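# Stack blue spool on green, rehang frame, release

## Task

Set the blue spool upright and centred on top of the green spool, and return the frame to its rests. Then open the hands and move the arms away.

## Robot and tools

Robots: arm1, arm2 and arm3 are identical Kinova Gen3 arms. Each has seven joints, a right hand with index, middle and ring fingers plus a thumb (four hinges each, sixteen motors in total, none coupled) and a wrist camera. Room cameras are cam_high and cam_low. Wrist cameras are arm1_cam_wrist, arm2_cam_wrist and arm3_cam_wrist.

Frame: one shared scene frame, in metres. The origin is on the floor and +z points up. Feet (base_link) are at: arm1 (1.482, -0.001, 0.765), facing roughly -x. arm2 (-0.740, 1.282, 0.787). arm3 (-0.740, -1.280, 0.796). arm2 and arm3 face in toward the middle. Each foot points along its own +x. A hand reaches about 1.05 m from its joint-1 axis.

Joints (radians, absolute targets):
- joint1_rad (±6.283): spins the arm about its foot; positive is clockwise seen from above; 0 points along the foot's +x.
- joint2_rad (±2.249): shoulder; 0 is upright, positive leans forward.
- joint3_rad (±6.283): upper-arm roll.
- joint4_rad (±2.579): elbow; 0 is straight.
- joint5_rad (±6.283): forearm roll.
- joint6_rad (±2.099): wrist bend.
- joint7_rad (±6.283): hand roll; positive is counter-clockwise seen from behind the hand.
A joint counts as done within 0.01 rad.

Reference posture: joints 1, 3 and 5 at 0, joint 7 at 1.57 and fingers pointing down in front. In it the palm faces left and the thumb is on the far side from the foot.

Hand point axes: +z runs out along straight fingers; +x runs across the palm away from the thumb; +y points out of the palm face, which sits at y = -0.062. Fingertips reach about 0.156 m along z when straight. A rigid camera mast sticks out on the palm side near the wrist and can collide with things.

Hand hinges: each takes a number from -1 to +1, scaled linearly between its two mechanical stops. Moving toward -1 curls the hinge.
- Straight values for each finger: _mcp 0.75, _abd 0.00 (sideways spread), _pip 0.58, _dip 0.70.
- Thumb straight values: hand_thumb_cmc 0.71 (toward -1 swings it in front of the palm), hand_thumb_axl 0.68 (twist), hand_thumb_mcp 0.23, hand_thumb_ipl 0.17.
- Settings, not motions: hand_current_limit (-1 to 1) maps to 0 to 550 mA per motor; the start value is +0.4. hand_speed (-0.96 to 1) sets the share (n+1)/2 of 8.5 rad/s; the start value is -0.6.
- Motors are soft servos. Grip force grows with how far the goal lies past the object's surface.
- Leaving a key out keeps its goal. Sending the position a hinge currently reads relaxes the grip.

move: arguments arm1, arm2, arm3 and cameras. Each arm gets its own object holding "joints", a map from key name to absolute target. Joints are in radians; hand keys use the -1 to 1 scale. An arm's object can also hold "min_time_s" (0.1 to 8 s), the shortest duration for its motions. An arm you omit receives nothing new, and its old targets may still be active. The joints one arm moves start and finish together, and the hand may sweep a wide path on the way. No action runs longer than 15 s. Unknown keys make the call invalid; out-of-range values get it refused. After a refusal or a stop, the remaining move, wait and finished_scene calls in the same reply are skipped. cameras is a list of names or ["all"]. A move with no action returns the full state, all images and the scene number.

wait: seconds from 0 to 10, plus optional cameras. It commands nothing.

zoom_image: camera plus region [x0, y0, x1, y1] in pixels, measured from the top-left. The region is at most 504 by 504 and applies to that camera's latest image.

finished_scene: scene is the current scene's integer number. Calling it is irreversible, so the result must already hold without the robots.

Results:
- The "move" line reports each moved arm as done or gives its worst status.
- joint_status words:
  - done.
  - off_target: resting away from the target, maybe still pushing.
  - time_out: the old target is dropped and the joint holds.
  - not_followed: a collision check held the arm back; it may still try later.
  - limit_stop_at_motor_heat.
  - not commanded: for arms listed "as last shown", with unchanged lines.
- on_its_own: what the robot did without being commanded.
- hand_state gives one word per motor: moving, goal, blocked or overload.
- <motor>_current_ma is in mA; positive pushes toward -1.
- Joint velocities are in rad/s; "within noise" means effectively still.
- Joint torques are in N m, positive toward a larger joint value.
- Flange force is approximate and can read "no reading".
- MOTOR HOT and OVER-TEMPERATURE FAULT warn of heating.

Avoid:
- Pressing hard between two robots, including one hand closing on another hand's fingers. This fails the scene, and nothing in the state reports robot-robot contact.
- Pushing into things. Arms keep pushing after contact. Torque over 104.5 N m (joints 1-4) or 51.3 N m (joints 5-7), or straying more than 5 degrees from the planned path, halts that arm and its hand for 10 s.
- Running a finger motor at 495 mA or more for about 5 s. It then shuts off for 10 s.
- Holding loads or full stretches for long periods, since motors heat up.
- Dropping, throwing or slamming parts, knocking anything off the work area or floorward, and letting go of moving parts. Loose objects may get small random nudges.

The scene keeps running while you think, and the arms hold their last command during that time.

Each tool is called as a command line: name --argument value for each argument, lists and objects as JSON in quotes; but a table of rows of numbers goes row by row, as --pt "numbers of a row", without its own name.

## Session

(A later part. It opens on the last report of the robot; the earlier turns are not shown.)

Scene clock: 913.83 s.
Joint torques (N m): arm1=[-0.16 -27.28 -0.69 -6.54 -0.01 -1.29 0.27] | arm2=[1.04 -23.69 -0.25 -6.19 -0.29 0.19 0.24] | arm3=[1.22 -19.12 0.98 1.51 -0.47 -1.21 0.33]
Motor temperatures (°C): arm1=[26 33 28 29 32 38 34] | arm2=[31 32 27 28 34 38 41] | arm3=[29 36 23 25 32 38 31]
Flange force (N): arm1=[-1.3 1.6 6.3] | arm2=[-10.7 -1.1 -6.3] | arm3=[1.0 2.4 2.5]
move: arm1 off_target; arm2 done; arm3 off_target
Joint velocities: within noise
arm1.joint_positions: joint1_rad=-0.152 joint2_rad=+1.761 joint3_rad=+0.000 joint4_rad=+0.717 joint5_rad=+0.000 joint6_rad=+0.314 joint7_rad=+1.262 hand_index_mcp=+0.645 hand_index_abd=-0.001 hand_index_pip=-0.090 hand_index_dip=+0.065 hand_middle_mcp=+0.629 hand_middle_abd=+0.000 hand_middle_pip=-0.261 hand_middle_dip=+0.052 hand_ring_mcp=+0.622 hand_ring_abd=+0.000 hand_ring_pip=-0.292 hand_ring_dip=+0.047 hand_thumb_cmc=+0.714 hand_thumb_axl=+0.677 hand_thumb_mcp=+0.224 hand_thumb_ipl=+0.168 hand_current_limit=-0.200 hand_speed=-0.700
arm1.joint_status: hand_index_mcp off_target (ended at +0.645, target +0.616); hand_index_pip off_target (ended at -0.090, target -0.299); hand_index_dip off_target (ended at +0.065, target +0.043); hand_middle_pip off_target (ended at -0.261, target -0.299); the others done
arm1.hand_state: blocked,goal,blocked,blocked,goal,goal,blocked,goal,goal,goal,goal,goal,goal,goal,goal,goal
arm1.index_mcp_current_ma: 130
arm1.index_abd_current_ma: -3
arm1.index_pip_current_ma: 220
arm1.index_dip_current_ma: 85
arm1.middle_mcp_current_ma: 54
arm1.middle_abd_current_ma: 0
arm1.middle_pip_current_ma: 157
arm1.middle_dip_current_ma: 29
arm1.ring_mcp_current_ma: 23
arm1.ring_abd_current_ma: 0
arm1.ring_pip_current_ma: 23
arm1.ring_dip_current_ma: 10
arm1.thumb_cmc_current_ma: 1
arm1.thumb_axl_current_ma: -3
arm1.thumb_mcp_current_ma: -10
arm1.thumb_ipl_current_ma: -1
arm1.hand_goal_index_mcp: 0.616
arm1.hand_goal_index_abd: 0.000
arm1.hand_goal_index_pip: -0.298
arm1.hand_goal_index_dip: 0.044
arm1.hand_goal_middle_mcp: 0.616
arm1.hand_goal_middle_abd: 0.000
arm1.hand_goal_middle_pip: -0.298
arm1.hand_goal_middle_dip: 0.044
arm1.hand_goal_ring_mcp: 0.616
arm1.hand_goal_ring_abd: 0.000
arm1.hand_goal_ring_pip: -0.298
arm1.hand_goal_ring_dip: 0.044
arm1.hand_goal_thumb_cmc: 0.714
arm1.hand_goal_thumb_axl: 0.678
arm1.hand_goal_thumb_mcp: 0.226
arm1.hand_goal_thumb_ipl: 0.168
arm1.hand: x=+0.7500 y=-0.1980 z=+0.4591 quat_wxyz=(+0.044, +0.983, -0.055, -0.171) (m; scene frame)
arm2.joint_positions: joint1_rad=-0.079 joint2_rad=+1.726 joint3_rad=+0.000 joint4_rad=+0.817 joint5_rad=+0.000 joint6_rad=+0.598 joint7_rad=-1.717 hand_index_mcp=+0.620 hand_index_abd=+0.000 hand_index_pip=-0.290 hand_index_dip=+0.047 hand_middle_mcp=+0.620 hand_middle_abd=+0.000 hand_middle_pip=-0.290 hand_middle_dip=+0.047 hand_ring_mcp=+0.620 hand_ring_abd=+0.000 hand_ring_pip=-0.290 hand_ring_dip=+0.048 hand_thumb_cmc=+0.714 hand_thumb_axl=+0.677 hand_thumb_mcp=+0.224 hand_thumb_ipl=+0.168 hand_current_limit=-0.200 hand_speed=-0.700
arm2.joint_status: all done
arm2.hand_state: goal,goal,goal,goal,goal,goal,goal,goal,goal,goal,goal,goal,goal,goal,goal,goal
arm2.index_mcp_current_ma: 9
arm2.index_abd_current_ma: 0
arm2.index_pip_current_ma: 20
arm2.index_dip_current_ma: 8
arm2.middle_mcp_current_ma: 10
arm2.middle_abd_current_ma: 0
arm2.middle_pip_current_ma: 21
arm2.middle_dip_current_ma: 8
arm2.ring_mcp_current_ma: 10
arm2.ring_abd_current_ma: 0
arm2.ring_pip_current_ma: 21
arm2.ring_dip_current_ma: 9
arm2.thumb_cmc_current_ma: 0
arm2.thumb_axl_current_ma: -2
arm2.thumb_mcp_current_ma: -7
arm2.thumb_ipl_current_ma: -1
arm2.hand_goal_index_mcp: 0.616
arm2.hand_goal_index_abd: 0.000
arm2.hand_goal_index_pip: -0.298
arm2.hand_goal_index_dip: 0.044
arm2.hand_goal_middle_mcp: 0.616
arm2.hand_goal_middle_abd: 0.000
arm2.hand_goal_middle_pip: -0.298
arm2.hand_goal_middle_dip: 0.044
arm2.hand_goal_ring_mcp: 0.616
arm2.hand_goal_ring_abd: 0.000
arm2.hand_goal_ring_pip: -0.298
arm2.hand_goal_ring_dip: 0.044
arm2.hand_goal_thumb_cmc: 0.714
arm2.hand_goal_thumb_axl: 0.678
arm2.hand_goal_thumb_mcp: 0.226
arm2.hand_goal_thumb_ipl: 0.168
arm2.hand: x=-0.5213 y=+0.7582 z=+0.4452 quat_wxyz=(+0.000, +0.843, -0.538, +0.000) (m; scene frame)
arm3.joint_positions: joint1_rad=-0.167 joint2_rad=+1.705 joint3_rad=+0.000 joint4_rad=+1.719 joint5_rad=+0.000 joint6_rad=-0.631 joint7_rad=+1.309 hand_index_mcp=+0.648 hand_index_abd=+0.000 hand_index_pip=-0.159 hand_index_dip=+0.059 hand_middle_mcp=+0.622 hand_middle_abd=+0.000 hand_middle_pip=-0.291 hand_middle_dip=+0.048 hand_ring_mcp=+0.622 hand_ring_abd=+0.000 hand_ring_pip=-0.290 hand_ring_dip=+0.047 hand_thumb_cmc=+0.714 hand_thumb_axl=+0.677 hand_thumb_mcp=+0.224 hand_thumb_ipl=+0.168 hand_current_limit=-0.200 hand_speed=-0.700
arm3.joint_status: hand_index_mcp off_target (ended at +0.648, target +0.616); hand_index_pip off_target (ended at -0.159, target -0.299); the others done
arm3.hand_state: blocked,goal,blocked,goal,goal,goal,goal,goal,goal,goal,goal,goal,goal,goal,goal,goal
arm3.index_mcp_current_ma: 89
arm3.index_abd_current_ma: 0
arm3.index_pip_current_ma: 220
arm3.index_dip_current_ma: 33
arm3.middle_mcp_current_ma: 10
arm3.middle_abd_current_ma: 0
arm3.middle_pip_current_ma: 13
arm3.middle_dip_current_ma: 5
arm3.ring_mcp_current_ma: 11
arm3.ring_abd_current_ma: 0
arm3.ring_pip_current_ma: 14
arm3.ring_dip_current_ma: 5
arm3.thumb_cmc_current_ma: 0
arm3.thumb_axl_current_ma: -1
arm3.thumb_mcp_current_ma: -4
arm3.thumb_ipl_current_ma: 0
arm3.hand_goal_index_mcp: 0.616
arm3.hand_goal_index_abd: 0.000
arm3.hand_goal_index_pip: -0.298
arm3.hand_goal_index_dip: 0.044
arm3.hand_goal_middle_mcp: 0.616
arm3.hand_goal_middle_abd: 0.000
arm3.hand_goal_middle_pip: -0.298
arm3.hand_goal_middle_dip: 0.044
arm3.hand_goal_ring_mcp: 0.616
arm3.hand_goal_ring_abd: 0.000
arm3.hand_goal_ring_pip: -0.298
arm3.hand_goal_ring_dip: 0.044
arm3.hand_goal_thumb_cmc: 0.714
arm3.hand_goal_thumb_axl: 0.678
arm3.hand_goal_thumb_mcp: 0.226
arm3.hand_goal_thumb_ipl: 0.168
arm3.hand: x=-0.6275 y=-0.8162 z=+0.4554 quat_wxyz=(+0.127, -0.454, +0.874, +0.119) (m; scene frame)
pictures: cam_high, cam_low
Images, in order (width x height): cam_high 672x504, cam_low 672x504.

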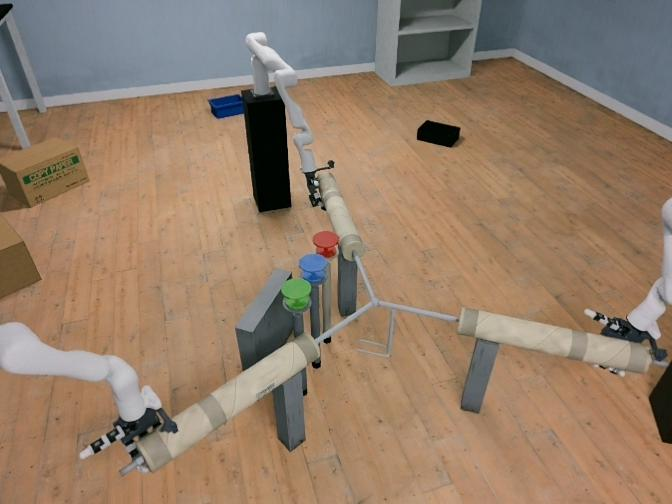

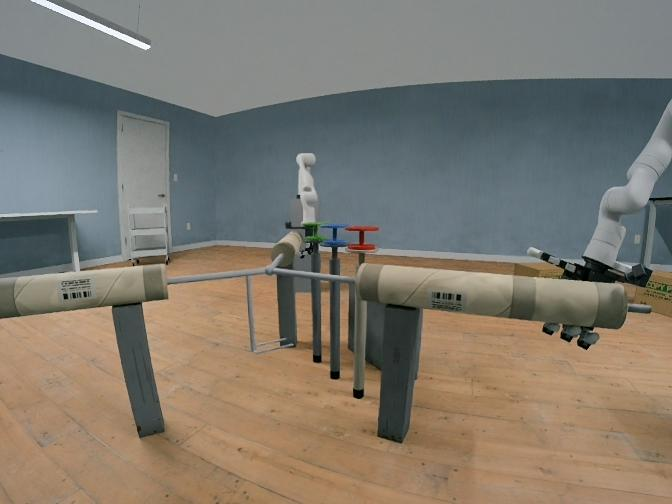

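move --arm1 '{"joints":{"hand_index_mcp":0.754,"hand_middle_mcp":0.754,"hand_ring_mcp":0.754,"hand_index_pip":0.576,"hand_middle_pip":0.576,"hand_ring_pip":0.576,"hand_index_dip":0.696,"hand_middle_dip":0.696,"hand_ring_dip":0.696}}' --arm2 '{"joints":{"hand_index_mcp":0.754,"hand_middle_mcp":0.754,"hand_ring_mcp":0.754,"hand_index_pip":0.576,"hand_middle_pip":0.576,"hand_ring_pip":0.576,"hand_index_dip":0.696,"hand_middle_dip":0.696,"hand_ring_dip":0.696}}' --arm3 '{"joints":{"hand_index_mcp":0.754,"hand_middle_mcp":0.754,"hand_ring_mcp":0.754,"hand_index_pip":0.576,"hand_middle_pip":0.576,"hand_ring_pip":0.576,"hand_index_dip":0.696,"hand_middle_dip":0.696,"hand_ring_dip":0.696}}'

move --arm1 '{"joints":{"joint2_rad":1.7111,"joint4_rad":0.7802,"joint6_rad":0.3012},"min_time_s":1.5}' --arm2 '{"joints":{"joint2_rad":1.6692,"joint4_rad":0.8861,"joint6_rad":0.5857},"min_time_s":1.5}' --arm3 '{"joints":{"joint2_rad":1.6542,"joint4_rad":1.7771,"joint6_rad":-0.6384},"min_time_s":1.5}'

move --arm1 '{"joints":{"hand_index_mcp":0.616,"hand_middle_mcp":0.616,"hand_ring_mcp":0.616,"hand_index_pip":-0.299,"hand_middle_pip":-0.299,"hand_ring_pip":-0.299,"hand_index_dip":0.043,"hand_middle_dip":0.043,"hand_ring_dip":0.043,"hand_thumb_cmc":-0.571}}' --arm2 '{"joints":{"hand_index_mcp":0.616,"hand_middle_mcp":0.616,"hand_ring_mcp":0.616,"hand_index_pip":-0.299,"hand_middle_pip":-0.299,"hand_ring_pip":-0.299,"hand_index_dip":0.043,"hand_middle_dip":0.043,"hand_ring_dip":0.043,"hand_thumb_cmc":-0.571}}' --arm3 '{"joints":{"hand_index_mcp":0.616,"hand_middle_mcp":0.616,"hand_ring_mcp":0.616,"hand_index_pip":-0.299,"hand_middle_pip":-0.299,"hand_ring_pip":-0.299,"hand_index_dip":0.043,"hand_middle_dip":0.043,"hand_ring_dip":0.043,"hand_thumb_cmc":-0.571}}' --cameras '["all"]'

zoom_image --camera "cam_low" --region '[472, 200, 672, 400]'

zoom_image --camera "cam_high" --region '[60, 340, 260, 504]'

Scene clock: 977.67 s.
Joint torques (N m): arm1=[-0.27 -25.64 -0.61 -6.03 0.08 -1.03 0.33] | arm2=[0.95 -23.7 -0.27 -6.12 -0.33 0.16 0.26] | arm3=[1.23 -18.8 1.09 1.12 -0.61 -1.14 0.29]
Motor temperatures (°C): arm1=[26 34 28 28 32 38 34] | arm2=[31 33 27 28 34 38 41] | arm3=[29 37 23 25 32 38 31]
Flange force (N): arm1=[-1.1 1.4 3.0] | arm2=[-10.1 -1.0 -6.1] | arm3=[1.3 2.1 0.5]
move: arm1 done; arm2 done; arm3 done
Joint velocities: within noise
arm1.joint_positions: joint1_rad=-0.152 joint2_rad=+1.761 joint3_rad=+0.000 joint4_rad=+0.717 joint5_rad=+0.000 joint6_rad=+0.314 joint7_rad=+1.262 hand_index_mcp=+0.753 hand_index_abd=-0.001 hand_index_pip=+0.573 hand_index_dip=+0.694 hand_middle_mcp=+0.753 hand_middle_abd=+0.000 hand_middle_pip=+0.573 hand_middle_dip=+0.693 hand_ring_mcp=+0.753 hand_ring_abd=+0.000 hand_ring_pip=+0.574 hand_ring_dip=+0.694 hand_thumb_cmc=+0.714 hand_thumb_axl=+0.677 hand_thumb_mcp=+0.224 hand_thumb_ipl=+0.168 hand_current_limit=-0.200 hand_speed=-0.700
arm1.joint_status: all done
arm1.hand_state: goal,goal,goal,goal,goal,goal,goal,goal,goal,goal,goal,goal,goal,goal,goal,goal
arm1.index_mcp_current_ma: -4
arm1.index_abd_current_ma: -3
arm1.index_pip_current_ma: -9
arm1.index_dip_current_ma: -8
arm1.middle_mcp_current_ma: -3
arm1.middle_abd_current_ma: 0
arm1.middle_pip_current_ma: -10
arm1.middle_dip_current_ma: -10
arm1.ring_mcp_current_ma: -3
arm1.ring_abd_current_ma: 0
arm1.ring_pip_current_ma: -8
arm1.ring_dip_current_ma: -8
arm1.thumb_cmc_current_ma: 1
arm1.thumb_axl_current_ma: -3
arm1.thumb_mcp_current_ma: -10
arm1.thumb_ipl_current_ma: -1
arm1.hand_goal_index_mcp: 0.754
arm1.hand_goal_index_abd: 0.000
arm1.hand_goal_index_pip: 0.576
arm1.hand_goal_index_dip: 0.696
arm1.hand_goal_middle_mcp: 0.754
arm1.hand_goal_middle_abd: 0.000
arm1.hand_goal_middle_pip: 0.576
arm1.hand_goal_middle_dip: 0.696
arm1.hand_goal_ring_mcp: 0.754
arm1.hand_goal_ring_abd: 0.000
arm1.hand_goal_ring_pip: 0.576
arm1.hand_goal_ring_dip: 0.696
arm1.hand_goal_thumb_cmc: 0.714
arm1.hand_goal_thumb_axl: 0.678
arm1.hand_goal_thumb_mcp: 0.226
arm1.hand_goal_thumb_ipl: 0.168
arm1.hand: x=+0.7500 y=-0.1980 z=+0.4591 quat_wxyz=(+0.044, +0.983, -0.055, -0.171) (m; scene frame)
arm2.joint_positions: joint1_rad=-0.079 joint2_rad=+1.726 joint3_rad=+0.000 joint4_rad=+0.817 joint5_rad=+0.000 joint6_rad=+0.598 joint7_rad=-1.717 hand_index_mcp=+0.752 hand_index_abd=+0.000 hand_index_pip=+0.573 hand_index_dip=+0.693 hand_middle_mcp=+0.752 hand_middle_abd=+0.000 hand_middle_pip=+0.573 hand_middle_dip=+0.693 hand_ring_mcp=+0.752 hand_ring_abd=+0.000 hand_ring_pip=+0.573 hand_ring_dip=+0.693 hand_thumb_cmc=+0.714 hand_thumb_axl=+0.677 hand_thumb_mcp=+0.224 hand_thumb_ipl=+0.168 hand_current_limit=-0.200 hand_speed=-0.700
arm2.joint_status: all done
arm2.hand_state: goal,goal,goal,goal,goal,goal,goal,goal,goal,goal,goal,goal,goal,goal,goal,goal
arm2.index_mcp_current_ma: -3
arm2.index_abd_current_ma: 0
arm2.index_pip_current_ma: -8
arm2.index_dip_current_ma: -6
arm2.middle_mcp_current_ma: -4
arm2.middle_abd_current_ma: 0
arm2.middle_pip_current_ma: -8
arm2.middle_dip_current_ma: -6
arm2.ring_mcp_current_ma: -4
arm2.ring_abd_current_ma: 0
arm2.ring_pip_current_ma: -8
arm2.ring_dip_current_ma: -7
arm2.thumb_cmc_current_ma: 0
arm2.thumb_axl_current_ma: -2
arm2.thumb_mcp_current_ma: -7
arm2.thumb_ipl_current_ma: -1
arm2.hand_goal_index_mcp: 0.754
arm2.hand_goal_index_abd: 0.000
arm2.hand_goal_index_pip: 0.576
arm2.hand_goal_index_dip: 0.696
arm2.hand_goal_middle_mcp: 0.754
arm2.hand_goal_middle_abd: 0.000
arm2.hand_goal_middle_pip: 0.576
arm2.hand_goal_middle_dip: 0.696
arm2.hand_goal_ring_mcp: 0.754
arm2.hand_goal_ring_abd: 0.000
arm2.hand_goal_ring_pip: 0.576
arm2.hand_goal_ring_dip: 0.696
arm2.hand_goal_thumb_cmc: 0.714
arm2.hand_goal_thumb_axl: 0.678
arm2.hand_goal_thumb_mcp: 0.226
arm2.hand_goal_thumb_ipl: 0.168
arm2.hand: x=-0.5213 y=+0.7582 z=+0.4452 quat_wxyz=(+0.000, +0.843, -0.538, +0.000) (m; scene frame)
arm3.joint_positions: joint1_rad=-0.167 joint2_rad=+1.705 joint3_rad=+0.000 joint4_rad=+1.719 joint5_rad=+0.000 joint6_rad=-0.631 joint7_rad=+1.309 hand_index_mcp=+0.753 hand_index_abd=+0.000 hand_index_pip=+0.573 hand_index_dip=+0.693 hand_middle_mcp=+0.753 hand_middle_abd=+0.000 hand_middle_pip=+0.573 hand_middle_dip=+0.693 hand_ring_mcp=+0.753 hand_ring_abd=+0.000 hand_ring_pip=+0.573 hand_ring_dip=+0.693 hand_thumb_cmc=+0.714 hand_thumb_axl=+0.677 hand_thumb_mcp=+0.224 hand_thumb_ipl=+0.168 hand_current_limit=-0.200 hand_speed=-0.700
arm3.joint_status: all done
arm3.hand_state: goal,goal,goal,goal,goal,goal,goal,goal,goal,goal,goal,goal,goal,goal,goal,goal
arm3.index_mcp_current_ma: -1
arm3.index_abd_current_ma: 0
arm3.index_pip_current_ma: -4
arm3.index_dip_current_ma: -4
arm3.middle_mcp_current_ma: -1
arm3.middle_abd_current_ma: 0
arm3.middle_pip_current_ma: -4
arm3.middle_dip_current_ma: -4
arm3.ring_mcp_current_ma: -1
arm3.ring_abd_current_ma: 0
arm3.ring_pip_current_ma: -4
arm3.ring_dip_current_ma: -4
arm3.thumb_cmc_current_ma: 0
arm3.thumb_axl_current_ma: -1
arm3.thumb_mcp_current_ma: -4
arm3.thumb_ipl_current_ma: 0
arm3.hand_goal_index_mcp: 0.754
arm3.hand_goal_index_abd: 0.000
arm3.hand_goal_index_pip: 0.576
arm3.hand_goal_index_dip: 0.696
arm3.hand_goal_middle_mcp: 0.754
arm3.hand_goal_middle_abd: 0.000
arm3.hand_goal_middle_pip: 0.576
arm3.hand_goal_middle_dip: 0.696
arm3.hand_goal_ring_mcp: 0.754
arm3.hand_goal_ring_abd: 0.000
arm3.hand_goal_ring_pip: 0.576
arm3.hand_goal_ring_dip: 0.696
arm3.hand_goal_thumb_cmc: 0.714
arm3.hand_goal_thumb_axl: 0.678
arm3.hand_goal_thumb_mcp: 0.226
arm3.hand_goal_thumb_ipl: 0.168
arm3.hand: x=-0.6274 y=-0.8162 z=+0.4554 quat_wxyz=(+0.127, -0.454, +0.874, +0.119) (m; scene frame)
pictures: none

Scene clock: 979.47 s.
Joint torques (N m): arm1=[-0.26 -25.7 -0.56 -5.94 0.06 -1.06 0.32] | arm2=[0.96 -23.76 -0.31 -6.05 -0.33 0.19 0.22] | arm3=[1.22 -18.8 1.12 1.19 -0.61 -1.19 0.3]
Motor temperatures (°C): arm1=[26 34 28 28 32 38 34] | arm2=[31 33 27 28 34 38 41] | arm3=[29 37 23 25 32 38 31]
Flange force (N): arm1=[-1.1 1.3 2.8] | arm2=[-9.7 -1.0 -5.5] | arm3=[1.1 2.2 0.5]
move: arm1 done; arm2 done; arm3 done
Joint velocities: within noise
arm1.joint_positions: joint1_rad=-0.152 joint2_rad=+1.711 joint3_rad=+0.000 joint4_rad=+0.780 joint5_rad=+0.000 joint6_rad=+0.301 joint7_rad=+1.262 hand_index_mcp=+0.753 hand_index_abd=-0.001 hand_index_pip=+0.573 hand_index_dip=+0.694 hand_middle_mcp=+0.753 hand_middle_abd=+0.000 hand_middle_pip=+0.573 hand_middle_dip=+0.693 hand_ring_mcp=+0.753 hand_ring_abd=+0.000 hand_ring_pip=+0.574 hand_ring_dip=+0.694 hand_thumb_cmc=+0.714 hand_thumb_axl=+0.677 hand_thumb_mcp=+0.224 hand_thumb_ipl=+0.168 hand_current_limit=-0.200 hand_speed=-0.700
arm1.joint_status: all done
arm1.hand_state: goal,goal,goal,goal,goal,goal,goal,goal,goal,goal,goal,goal,goal,goal,goal,goal
arm1.index_mcp_current_ma: -4
arm1.index_abd_current_ma: -3
arm1.index_pip_current_ma: -9
arm1.index_dip_current_ma: -8
arm1.middle_mcp_current_ma: -3
arm1.middle_abd_current_ma: 0
arm1.middle_pip_current_ma: -10
arm1.middle_dip_current_ma: -10
arm1.ring_mcp_current_ma: -3
arm1.ring_abd_current_ma: 0
arm1.ring_pip_current_ma: -8
arm1.ring_dip_current_ma: -8
arm1.thumb_cmc_current_ma: 1
arm1.thumb_axl_current_ma: -3
arm1.thumb_mcp_current_ma: -10
arm1.thumb_ipl_current_ma: -1
arm1.hand_goal_index_mcp: 0.754
arm1.hand_goal_index_abd: 0.000
arm1.hand_goal_index_pip: 0.576
arm1.hand_goal_index_dip: 0.696
arm1.hand_goal_middle_mcp: 0.754
arm1.hand_goal_middle_abd: 0.000
arm1.hand_goal_middle_pip: 0.576
arm1.hand_goal_middle_dip: 0.696
arm1.hand_goal_ring_mcp: 0.754
arm1.hand_goal_ring_abd: 0.000
arm1.hand_goal_ring_pip: 0.576
arm1.hand_goal_ring_dip: 0.696
arm1.hand_goal_thumb_cmc: 0.714
arm1.hand_goal_thumb_axl: 0.678
arm1.hand_goal_thumb_mcp: 0.226
arm1.hand_goal_thumb_ipl: 0.168
arm1.hand: x=+0.7501 y=-0.1980 z=+0.4773 quat_wxyz=(+0.044, +0.983, -0.055, -0.170) (m; scene frame)
arm2.joint_positions: joint1_rad=-0.079 joint2_rad=+1.669 joint3_rad=+0.000 joint4_rad=+0.886 joint5_rad=+0.000 joint6_rad=+0.586 joint7_rad=-1.717 hand_index_mcp=+0.752 hand_index_abd=+0.000 hand_index_pip=+0.573 hand_index_dip=+0.693 hand_middle_mcp=+0.752 hand_middle_abd=+0.000 hand_middle_pip=+0.573 hand_middle_dip=+0.693 hand_ring_mcp=+0.752 hand_ring_abd=+0.000 hand_ring_pip=+0.573 hand_ring_dip=+0.693 hand_thumb_cmc=+0.714 hand_thumb_axl=+0.677 hand_thumb_mcp=+0.224 hand_thumb_ipl=+0.168 hand_current_limit=-0.200 hand_speed=-0.700
arm2.joint_status: all done
arm2.hand_state: goal,goal,goal,goal,goal,goal,goal,goal,goal,goal,goal,goal,goal,goal,goal,goal
arm2.index_mcp_current_ma: -3
arm2.index_abd_current_ma: 0
arm2.index_pip_current_ma: -8
arm2.index_dip_current_ma: -6
arm2.middle_mcp_current_ma: -4
arm2.middle_abd_current_ma: 0
arm2.middle_pip_current_ma: -8
arm2.middle_dip_current_ma: -6
arm2.ring_mcp_current_ma: -4
arm2.ring_abd_current_ma: 0
arm2.ring_pip_current_ma: -8
arm2.ring_dip_current_ma: -7
arm2.thumb_cmc_current_ma: 0
arm2.thumb_axl_current_ma: -2
arm2.thumb_mcp_current_ma: -7
arm2.thumb_ipl_current_ma: -1
arm2.hand_goal_index_mcp: 0.754
arm2.hand_goal_index_abd: 0.000
arm2.hand_goal_index_pip: 0.576
arm2.hand_goal_index_dip: 0.696
arm2.hand_goal_middle_mcp: 0.754
arm2.hand_goal_middle_abd: 0.000
arm2.hand_goal_middle_pip: 0.576
arm2.hand_goal_middle_dip: 0.696
arm2.hand_goal_ring_mcp: 0.754
arm2.hand_goal_ring_abd: 0.000
arm2.hand_goal_ring_pip: 0.576
arm2.hand_goal_ring_dip: 0.696
arm2.hand_goal_thumb_cmc: 0.714
arm2.hand_goal_thumb_axl: 0.678
arm2.hand_goal_thumb_mcp: 0.226
arm2.hand_goal_thumb_ipl: 0.168
arm2.hand: x=-0.5212 y=+0.7582 z=+0.4669 quat_wxyz=(+0.000, +0.843, -0.538, +0.000) (m; scene frame)
arm3.joint_positions: joint1_rad=-0.167 joint2_rad=+1.654 joint3_rad=+0.000 joint4_rad=+1.777 joint5_rad=+0.000 joint6_rad=-0.638 joint7_rad=+1.309 hand_index_mcp=+0.753 hand_index_abd=+0.000 hand_index_pip=+0.573 hand_index_dip=+0.693 hand_middle_mcp=+0.753 hand_middle_abd=+0.000 hand_middle_pip=+0.573 hand_middle_dip=+0.693 hand_ring_mcp=+0.753 hand_ring_abd=+0.000 hand_ring_pip=+0.573 hand_ring_dip=+0.693 hand_thumb_cmc=+0.714 hand_thumb_axl=+0.677 hand_thumb_mcp=+0.224 hand_thumb_ipl=+0.168 hand_current_limit=-0.200 hand_speed=-0.700
arm3.joint_status: all done
arm3.hand_state: goal,goal,goal,goal,goal,goal,goal,goal,goal,goal,goal,goal,goal,goal,goal,goal
arm3.index_mcp_current_ma: -1
arm3.index_abd_current_ma: 0
arm3.index_pip_current_ma: -4
arm3.index_dip_current_ma: -4
arm3.middle_mcp_current_ma: -1
arm3.middle_abd_current_ma: 0
arm3.middle_pip_current_ma: -4
arm3.middle_dip_current_ma: -4
arm3.ring_mcp_current_ma: -1
arm3.ring_abd_current_ma: 0
arm3.ring_pip_current_ma: -4
arm3.ring_dip_current_ma: -4
arm3.thumb_cmc_current_ma: 0
arm3.thumb_axl_current_ma: -1
arm3.thumb_mcp_current_ma: -4
arm3.thumb_ipl_current_ma: 0
arm3.hand_goal_index_mcp: 0.754
arm3.hand_goal_index_abd: 0.000
arm3.hand_goal_index_pip: 0.576
arm3.hand_goal_index_dip: 0.696
arm3.hand_goal_middle_mcp: 0.754
arm3.hand_goal_middle_abd: 0.000
arm3.hand_goal_middle_pip: 0.576
arm3.hand_goal_middle_dip: 0.696
arm3.hand_goal_ring_mcp: 0.754
arm3.hand_goal_ring_abd: 0.000
arm3.hand_goal_ring_pip: 0.576
arm3.hand_goal_ring_dip: 0.696
arm3.hand_goal_thumb_cmc: 0.714
arm3.hand_goal_thumb_axl: 0.678
arm3.hand_goal_thumb_mcp: 0.226
arm3.hand_goal_thumb_ipl: 0.168
arm3.hand: x=-0.6274 y=-0.8164 z=+0.4770 quat_wxyz=(+0.127, -0.454, +0.874, +0.119) (m; scene frame)
pictures: none

Scene clock: 981.33 s.
Joint torques (N m): arm1=[-0.11 -28.21 -0.64 -6.6 0.03 -1.33 0.33] | arm2=[0.54 -25.88 -0.2 -6.47 -0.2 0.36 0.18] | arm3=[0.66 -19.69 0.26 2.13 -0.06 -1.23 0.43]
Motor temperatures (°C): arm1=[26 34 28 28 32 38 34] | arm2=[31 33 27 28 34 38 41] | arm3=[29 37 23 25 32 38 31]
Flange force (N): arm1=[-1.3 1.7 8.0] | arm2=[-9.1 -0.3 -1.4] | arm3=[0.7 1.5 5.4]
move: arm1 off_target; arm2 off_target; arm3 off_target
Joint velocities: within noise
arm1.joint_positions: joint1_rad=-0.152 joint2_rad=+1.711 joint3_rad=+0.000 joint4_rad=+0.780 joint5_rad=+0.000 joint6_rad=+0.301 joint7_rad=+1.262 hand_index_mcp=+0.659 hand_index_abd=-0.015 hand_index_pip=+0.076 hand_index_dip=+0.057 hand_middle_mcp=+0.629 hand_middle_abd=-0.003 hand_middle_pip=-0.104 hand_middle_dip=+0.064 hand_ring_mcp=+0.624 hand_ring_abd=+0.000 hand_ring_pip=-0.280 hand_ring_dip=+0.049 hand_thumb_cmc=-0.571 hand_thumb_axl=+0.677 hand_thumb_mcp=+0.224 hand_thumb_ipl=+0.168 hand_current_limit=-0.200 hand_speed=-0.700
arm1.joint_status: hand_index_mcp off_target (ended at +0.659, target +0.616); hand_index_pip off_target (ended at +0.076, target -0.299); hand_middle_pip off_target (ended at -0.104, target -0.299); hand_middle_dip off_target (ended at +0.064, target +0.043); the others done
arm1.hand_state: blocked,goal,blocked,goal,goal,goal,blocked,goal,goal,goal,goal,goal,goal,goal,goal,goal
arm1.index_mcp_current_ma: 194
arm1.index_abd_current_ma: -51
arm1.index_pip_current_ma: 220
arm1.index_dip_current_ma: 49
arm1.middle_mcp_current_ma: 56
arm1.middle_abd_current_ma: -9
arm1.middle_pip_current_ma: 220
arm1.middle_dip_current_ma: 80
arm1.ring_mcp_current_ma: 30
arm1.ring_abd_current_ma: 0
arm1.ring_pip_current_ma: 70
arm1.ring_dip_current_ma: 17
arm1.thumb_cmc_current_ma: -2
arm1.thumb_axl_current_ma: -3
arm1.thumb_mcp_current_ma: -10
arm1.thumb_ipl_current_ma: -1
arm1.hand_goal_index_mcp: 0.616
arm1.hand_goal_index_abd: 0.000
arm1.hand_goal_index_pip: -0.298
arm1.hand_goal_index_dip: 0.044
arm1.hand_goal_middle_mcp: 0.616
arm1.hand_goal_middle_abd: 0.000
arm1.hand_goal_middle_pip: -0.298
arm1.hand_goal_middle_dip: 0.044
arm1.hand_goal_ring_mcp: 0.616
arm1.hand_goal_ring_abd: 0.000
arm1.hand_goal_ring_pip: -0.298
arm1.hand_goal_ring_dip: 0.044
arm1.hand_goal_thumb_cmc: -0.570
arm1.hand_goal_thumb_axl: 0.678
arm1.hand_goal_thumb_mcp: 0.226
arm1.hand_goal_thumb_ipl: 0.168
arm1.hand: x=+0.7500 y=-0.1979 z=+0.4773 quat_wxyz=(+0.044, +0.983, -0.055, -0.170) (m; scene frame)
arm2.joint_positions: joint1_rad=-0.079 joint2_rad=+1.669 joint3_rad=+0.000 joint4_rad=+0.886 joint5_rad=+0.000 joint6_rad=+0.586 joint7_rad=-1.717 hand_index_mcp=+0.632 hand_index_abd=+0.004 hand_index_pip=-0.268 hand_index_dip=+0.054 hand_middle_mcp=+0.636 hand_middle_abd=+0.000 hand_middle_pip=-0.233 hand_middle_dip=+0.056 hand_ring_mcp=+0.636 hand_ring_abd=+0.000 hand_ring_pip=-0.235 hand_ring_dip=+0.058 hand_thumb_cmc=-0.568 hand_thumb_axl=+0.677 hand_thumb_mcp=+0.224 hand_thumb_ipl=+0.168 hand_current_limit=-0.200 hand_speed=-0.700
arm2.joint_status: hand_index_pip off_target (ended at -0.268, target -0.299); hand_middle_mcp off_target (ended at +0.636, target +0.616); hand_middle_pip off_target (ended at -0.233, target -0.299); hand_ring_mcp off_target (ended at +0.636, target +0.616); hand_ring_pip off_target (ended at -0.235, target -0.299); the others done
arm2.hand_state: goal,goal,blocked,goal,blocked,goal,blocked,goal,blocked,goal,blocked,goal,goal,goal,goal,goal
arm2.index_mcp_current_ma: 53
arm2.index_abd_current_ma: 7
arm2.index_pip_current_ma: 100
arm2.index_dip_current_ma: 27
arm2.middle_mcp_current_ma: 68
arm2.middle_abd_current_ma: 0
arm2.middle_pip_current_ma: 220
arm2.middle_dip_current_ma: 34
arm2.ring_mcp_current_ma: 68
arm2.ring_abd_current_ma: 0
arm2.ring_pip_current_ma: 220
arm2.ring_dip_current_ma: 41
arm2.thumb_cmc_current_ma: 5
arm2.thumb_axl_current_ma: -2
arm2.thumb_mcp_current_ma: -7
arm2.thumb_ipl_current_ma: -1
arm2.hand_goal_index_mcp: 0.616
arm2.hand_goal_index_abd: 0.000
arm2.hand_goal_index_pip: -0.298
arm2.hand_goal_index_dip: 0.044
arm2.hand_goal_middle_mcp: 0.616
arm2.hand_goal_middle_abd: 0.000
arm2.hand_goal_middle_pip: -0.298
arm2.hand_goal_middle_dip: 0.044
arm2.hand_goal_ring_mcp: 0.616
arm2.hand_goal_ring_abd: 0.000
arm2.hand_goal_ring_pip: -0.298
arm2.hand_goal_ring_dip: 0.044
arm2.hand_goal_thumb_cmc: -0.570
arm2.hand_goal_thumb_axl: 0.678
arm2.hand_goal_thumb_mcp: 0.226
arm2.hand_goal_thumb_ipl: 0.168
arm2.hand: x=-0.5212 y=+0.7582 z=+0.4670 quat_wxyz=(+0.000, +0.843, -0.538, +0.000) (m; scene frame)
arm3.joint_positions: joint1_rad=-0.167 joint2_rad=+1.654 joint3_rad=+0.000 joint4_rad=+1.777 joint5_rad=+0.000 joint6_rad=-0.638 joint7_rad=+1.309 hand_index_mcp=+0.665 hand_index_abd=-0.012 hand_index_pip=-0.040 hand_index_dip=+0.063 hand_middle_mcp=+0.641 hand_middle_abd=-0.002 hand_middle_pip=-0.215 hand_middle_dip=+0.062 hand_ring_mcp=+0.622 hand_ring_abd=+0.000 hand_ring_pip=-0.290 hand_ring_dip=+0.047 hand_thumb_cmc=-0.571 hand_thumb_axl=+0.677 hand_thumb_mcp=+0.224 hand_thumb_ipl=+0.168 hand_current_limit=-0.200 hand_speed=-0.700
arm3.joint_status: hand_index_mcp off_target (ended at +0.665, target +0.616); hand_index_pip off_target (ended at -0.040, target -0.299); hand_index_dip off_target (ended at +0.063, target +0.043); hand_middle_mcp off_target (ended at +0.641, target +0.616); hand_middle_pip off_target (ended at -0.215, target -0.299); the others done
arm3.hand_state: blocked,goal,blocked,goal,blocked,goal,blocked,goal,goal,goal,goal,goal,goal,goal,goal,goal
arm3.index_mcp_current_ma: 154
arm3.index_abd_current_ma: -21
arm3.index_pip_current_ma: 220
arm3.index_dip_current_ma: 43
arm3.middle_mcp_current_ma: 65
arm3.middle_abd_current_ma: -2
arm3.middle_pip_current_ma: 220
arm3.middle_dip_current_ma: 39
arm3.ring_mcp_current_ma: 11
arm3.ring_abd_current_ma: 0
arm3.ring_pip_current_ma: 14
arm3.ring_dip_current_ma: 5
arm3.thumb_cmc_current_ma: -1
arm3.thumb_axl_current_ma: -1
arm3.thumb_mcp_current_ma: -4
arm3.thumb_ipl_current_ma: 0
arm3.hand_goal_index_mcp: 0.616
arm3.hand_goal_index_abd: 0.000
arm3.hand_goal_index_pip: -0.298
arm3.hand_goal_index_dip: 0.044
arm3.hand_goal_middle_mcp: 0.616
arm3.hand_goal_middle_abd: 0.000
arm3.hand_goal_middle_pip: -0.298
arm3.hand_goal_middle_dip: 0.044
arm3.hand_goal_ring_mcp: 0.616
arm3.hand_goal_ring_abd: 0.000
arm3.hand_goal_ring_pip: -0.298
arm3.hand_goal_ring_dip: 0.044
arm3.hand_goal_thumb_cmc: -0.570
arm3.hand_goal_thumb_axl: 0.678
arm3.hand_goal_thumb_mcp: 0.226
arm3.hand_goal_thumb_ipl: 0.168
arm3.hand: x=-0.6274 y=-0.8164 z=+0.4770 quat_wxyz=(+0.127, -0.454, +0.874, +0.119) (m; scene frame)
pictures: arm1_cam_wrist, arm2_cam_wrist, arm3_cam_wrist, cam_high, cam_low
Images, in order (width x height): arm1_cam_wrist 672x504, arm2_cam_wrist 672x504, arm3_cam_wrist 672x504, cam_high 672x504, cam_low 672x504.

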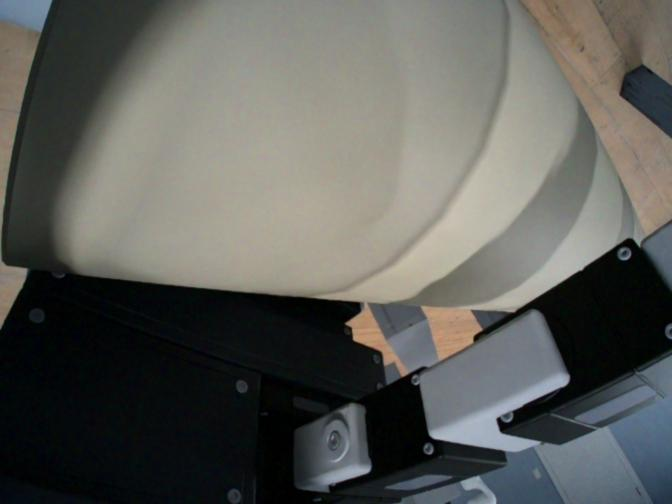

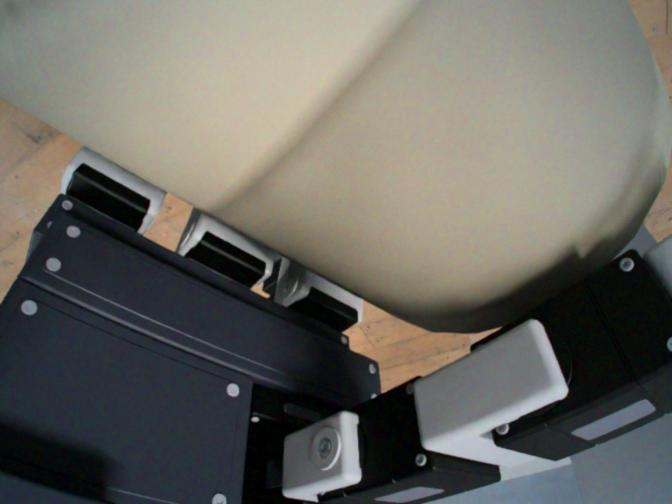

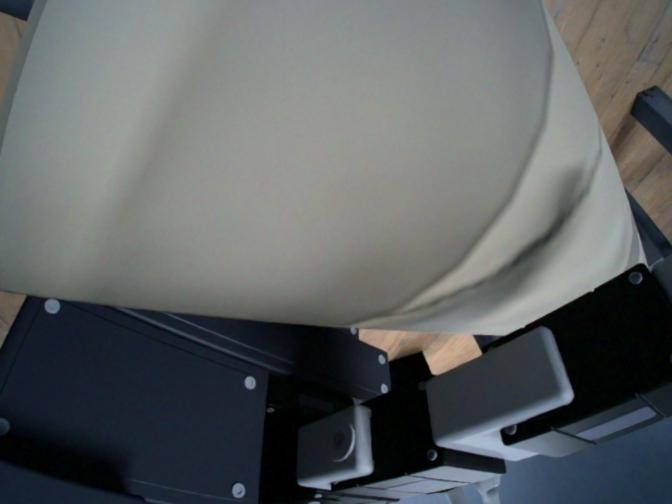

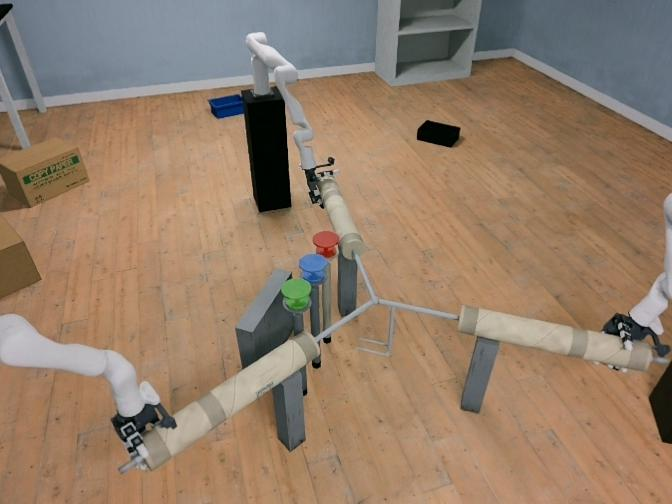

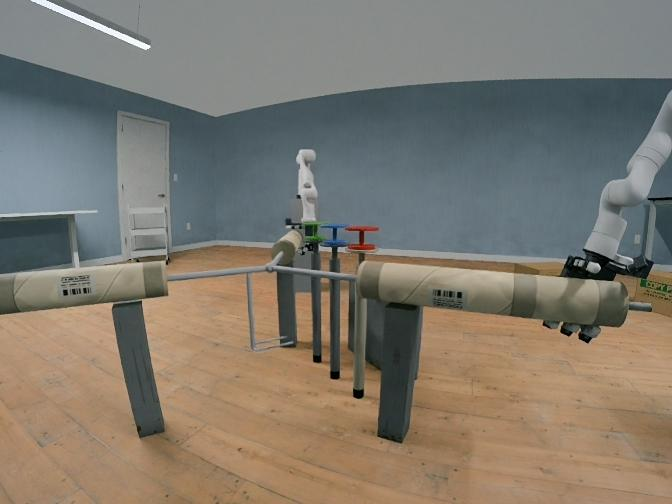

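Scaled by 2.520 from the camera's 672x504 image, which has a finer 960x720 frame.

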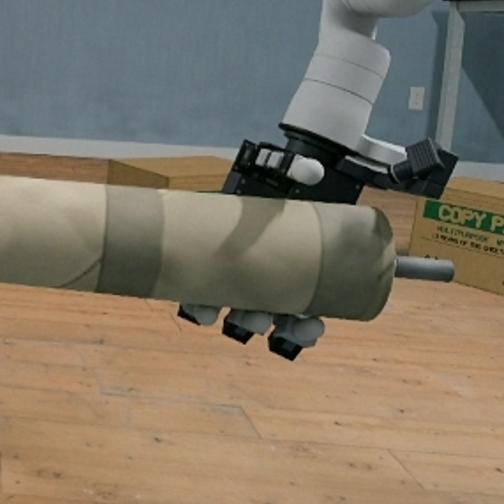

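Scaled by 2.520 from the camera's 672x504 image, which has a finer 960x720 frame.

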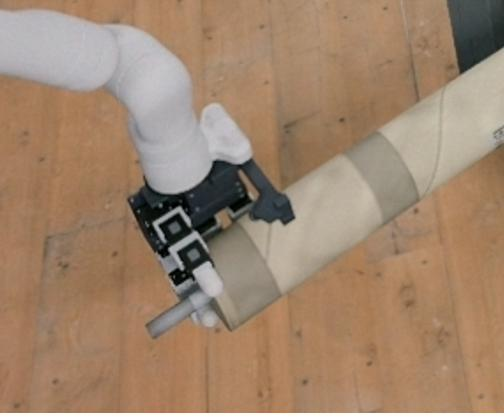

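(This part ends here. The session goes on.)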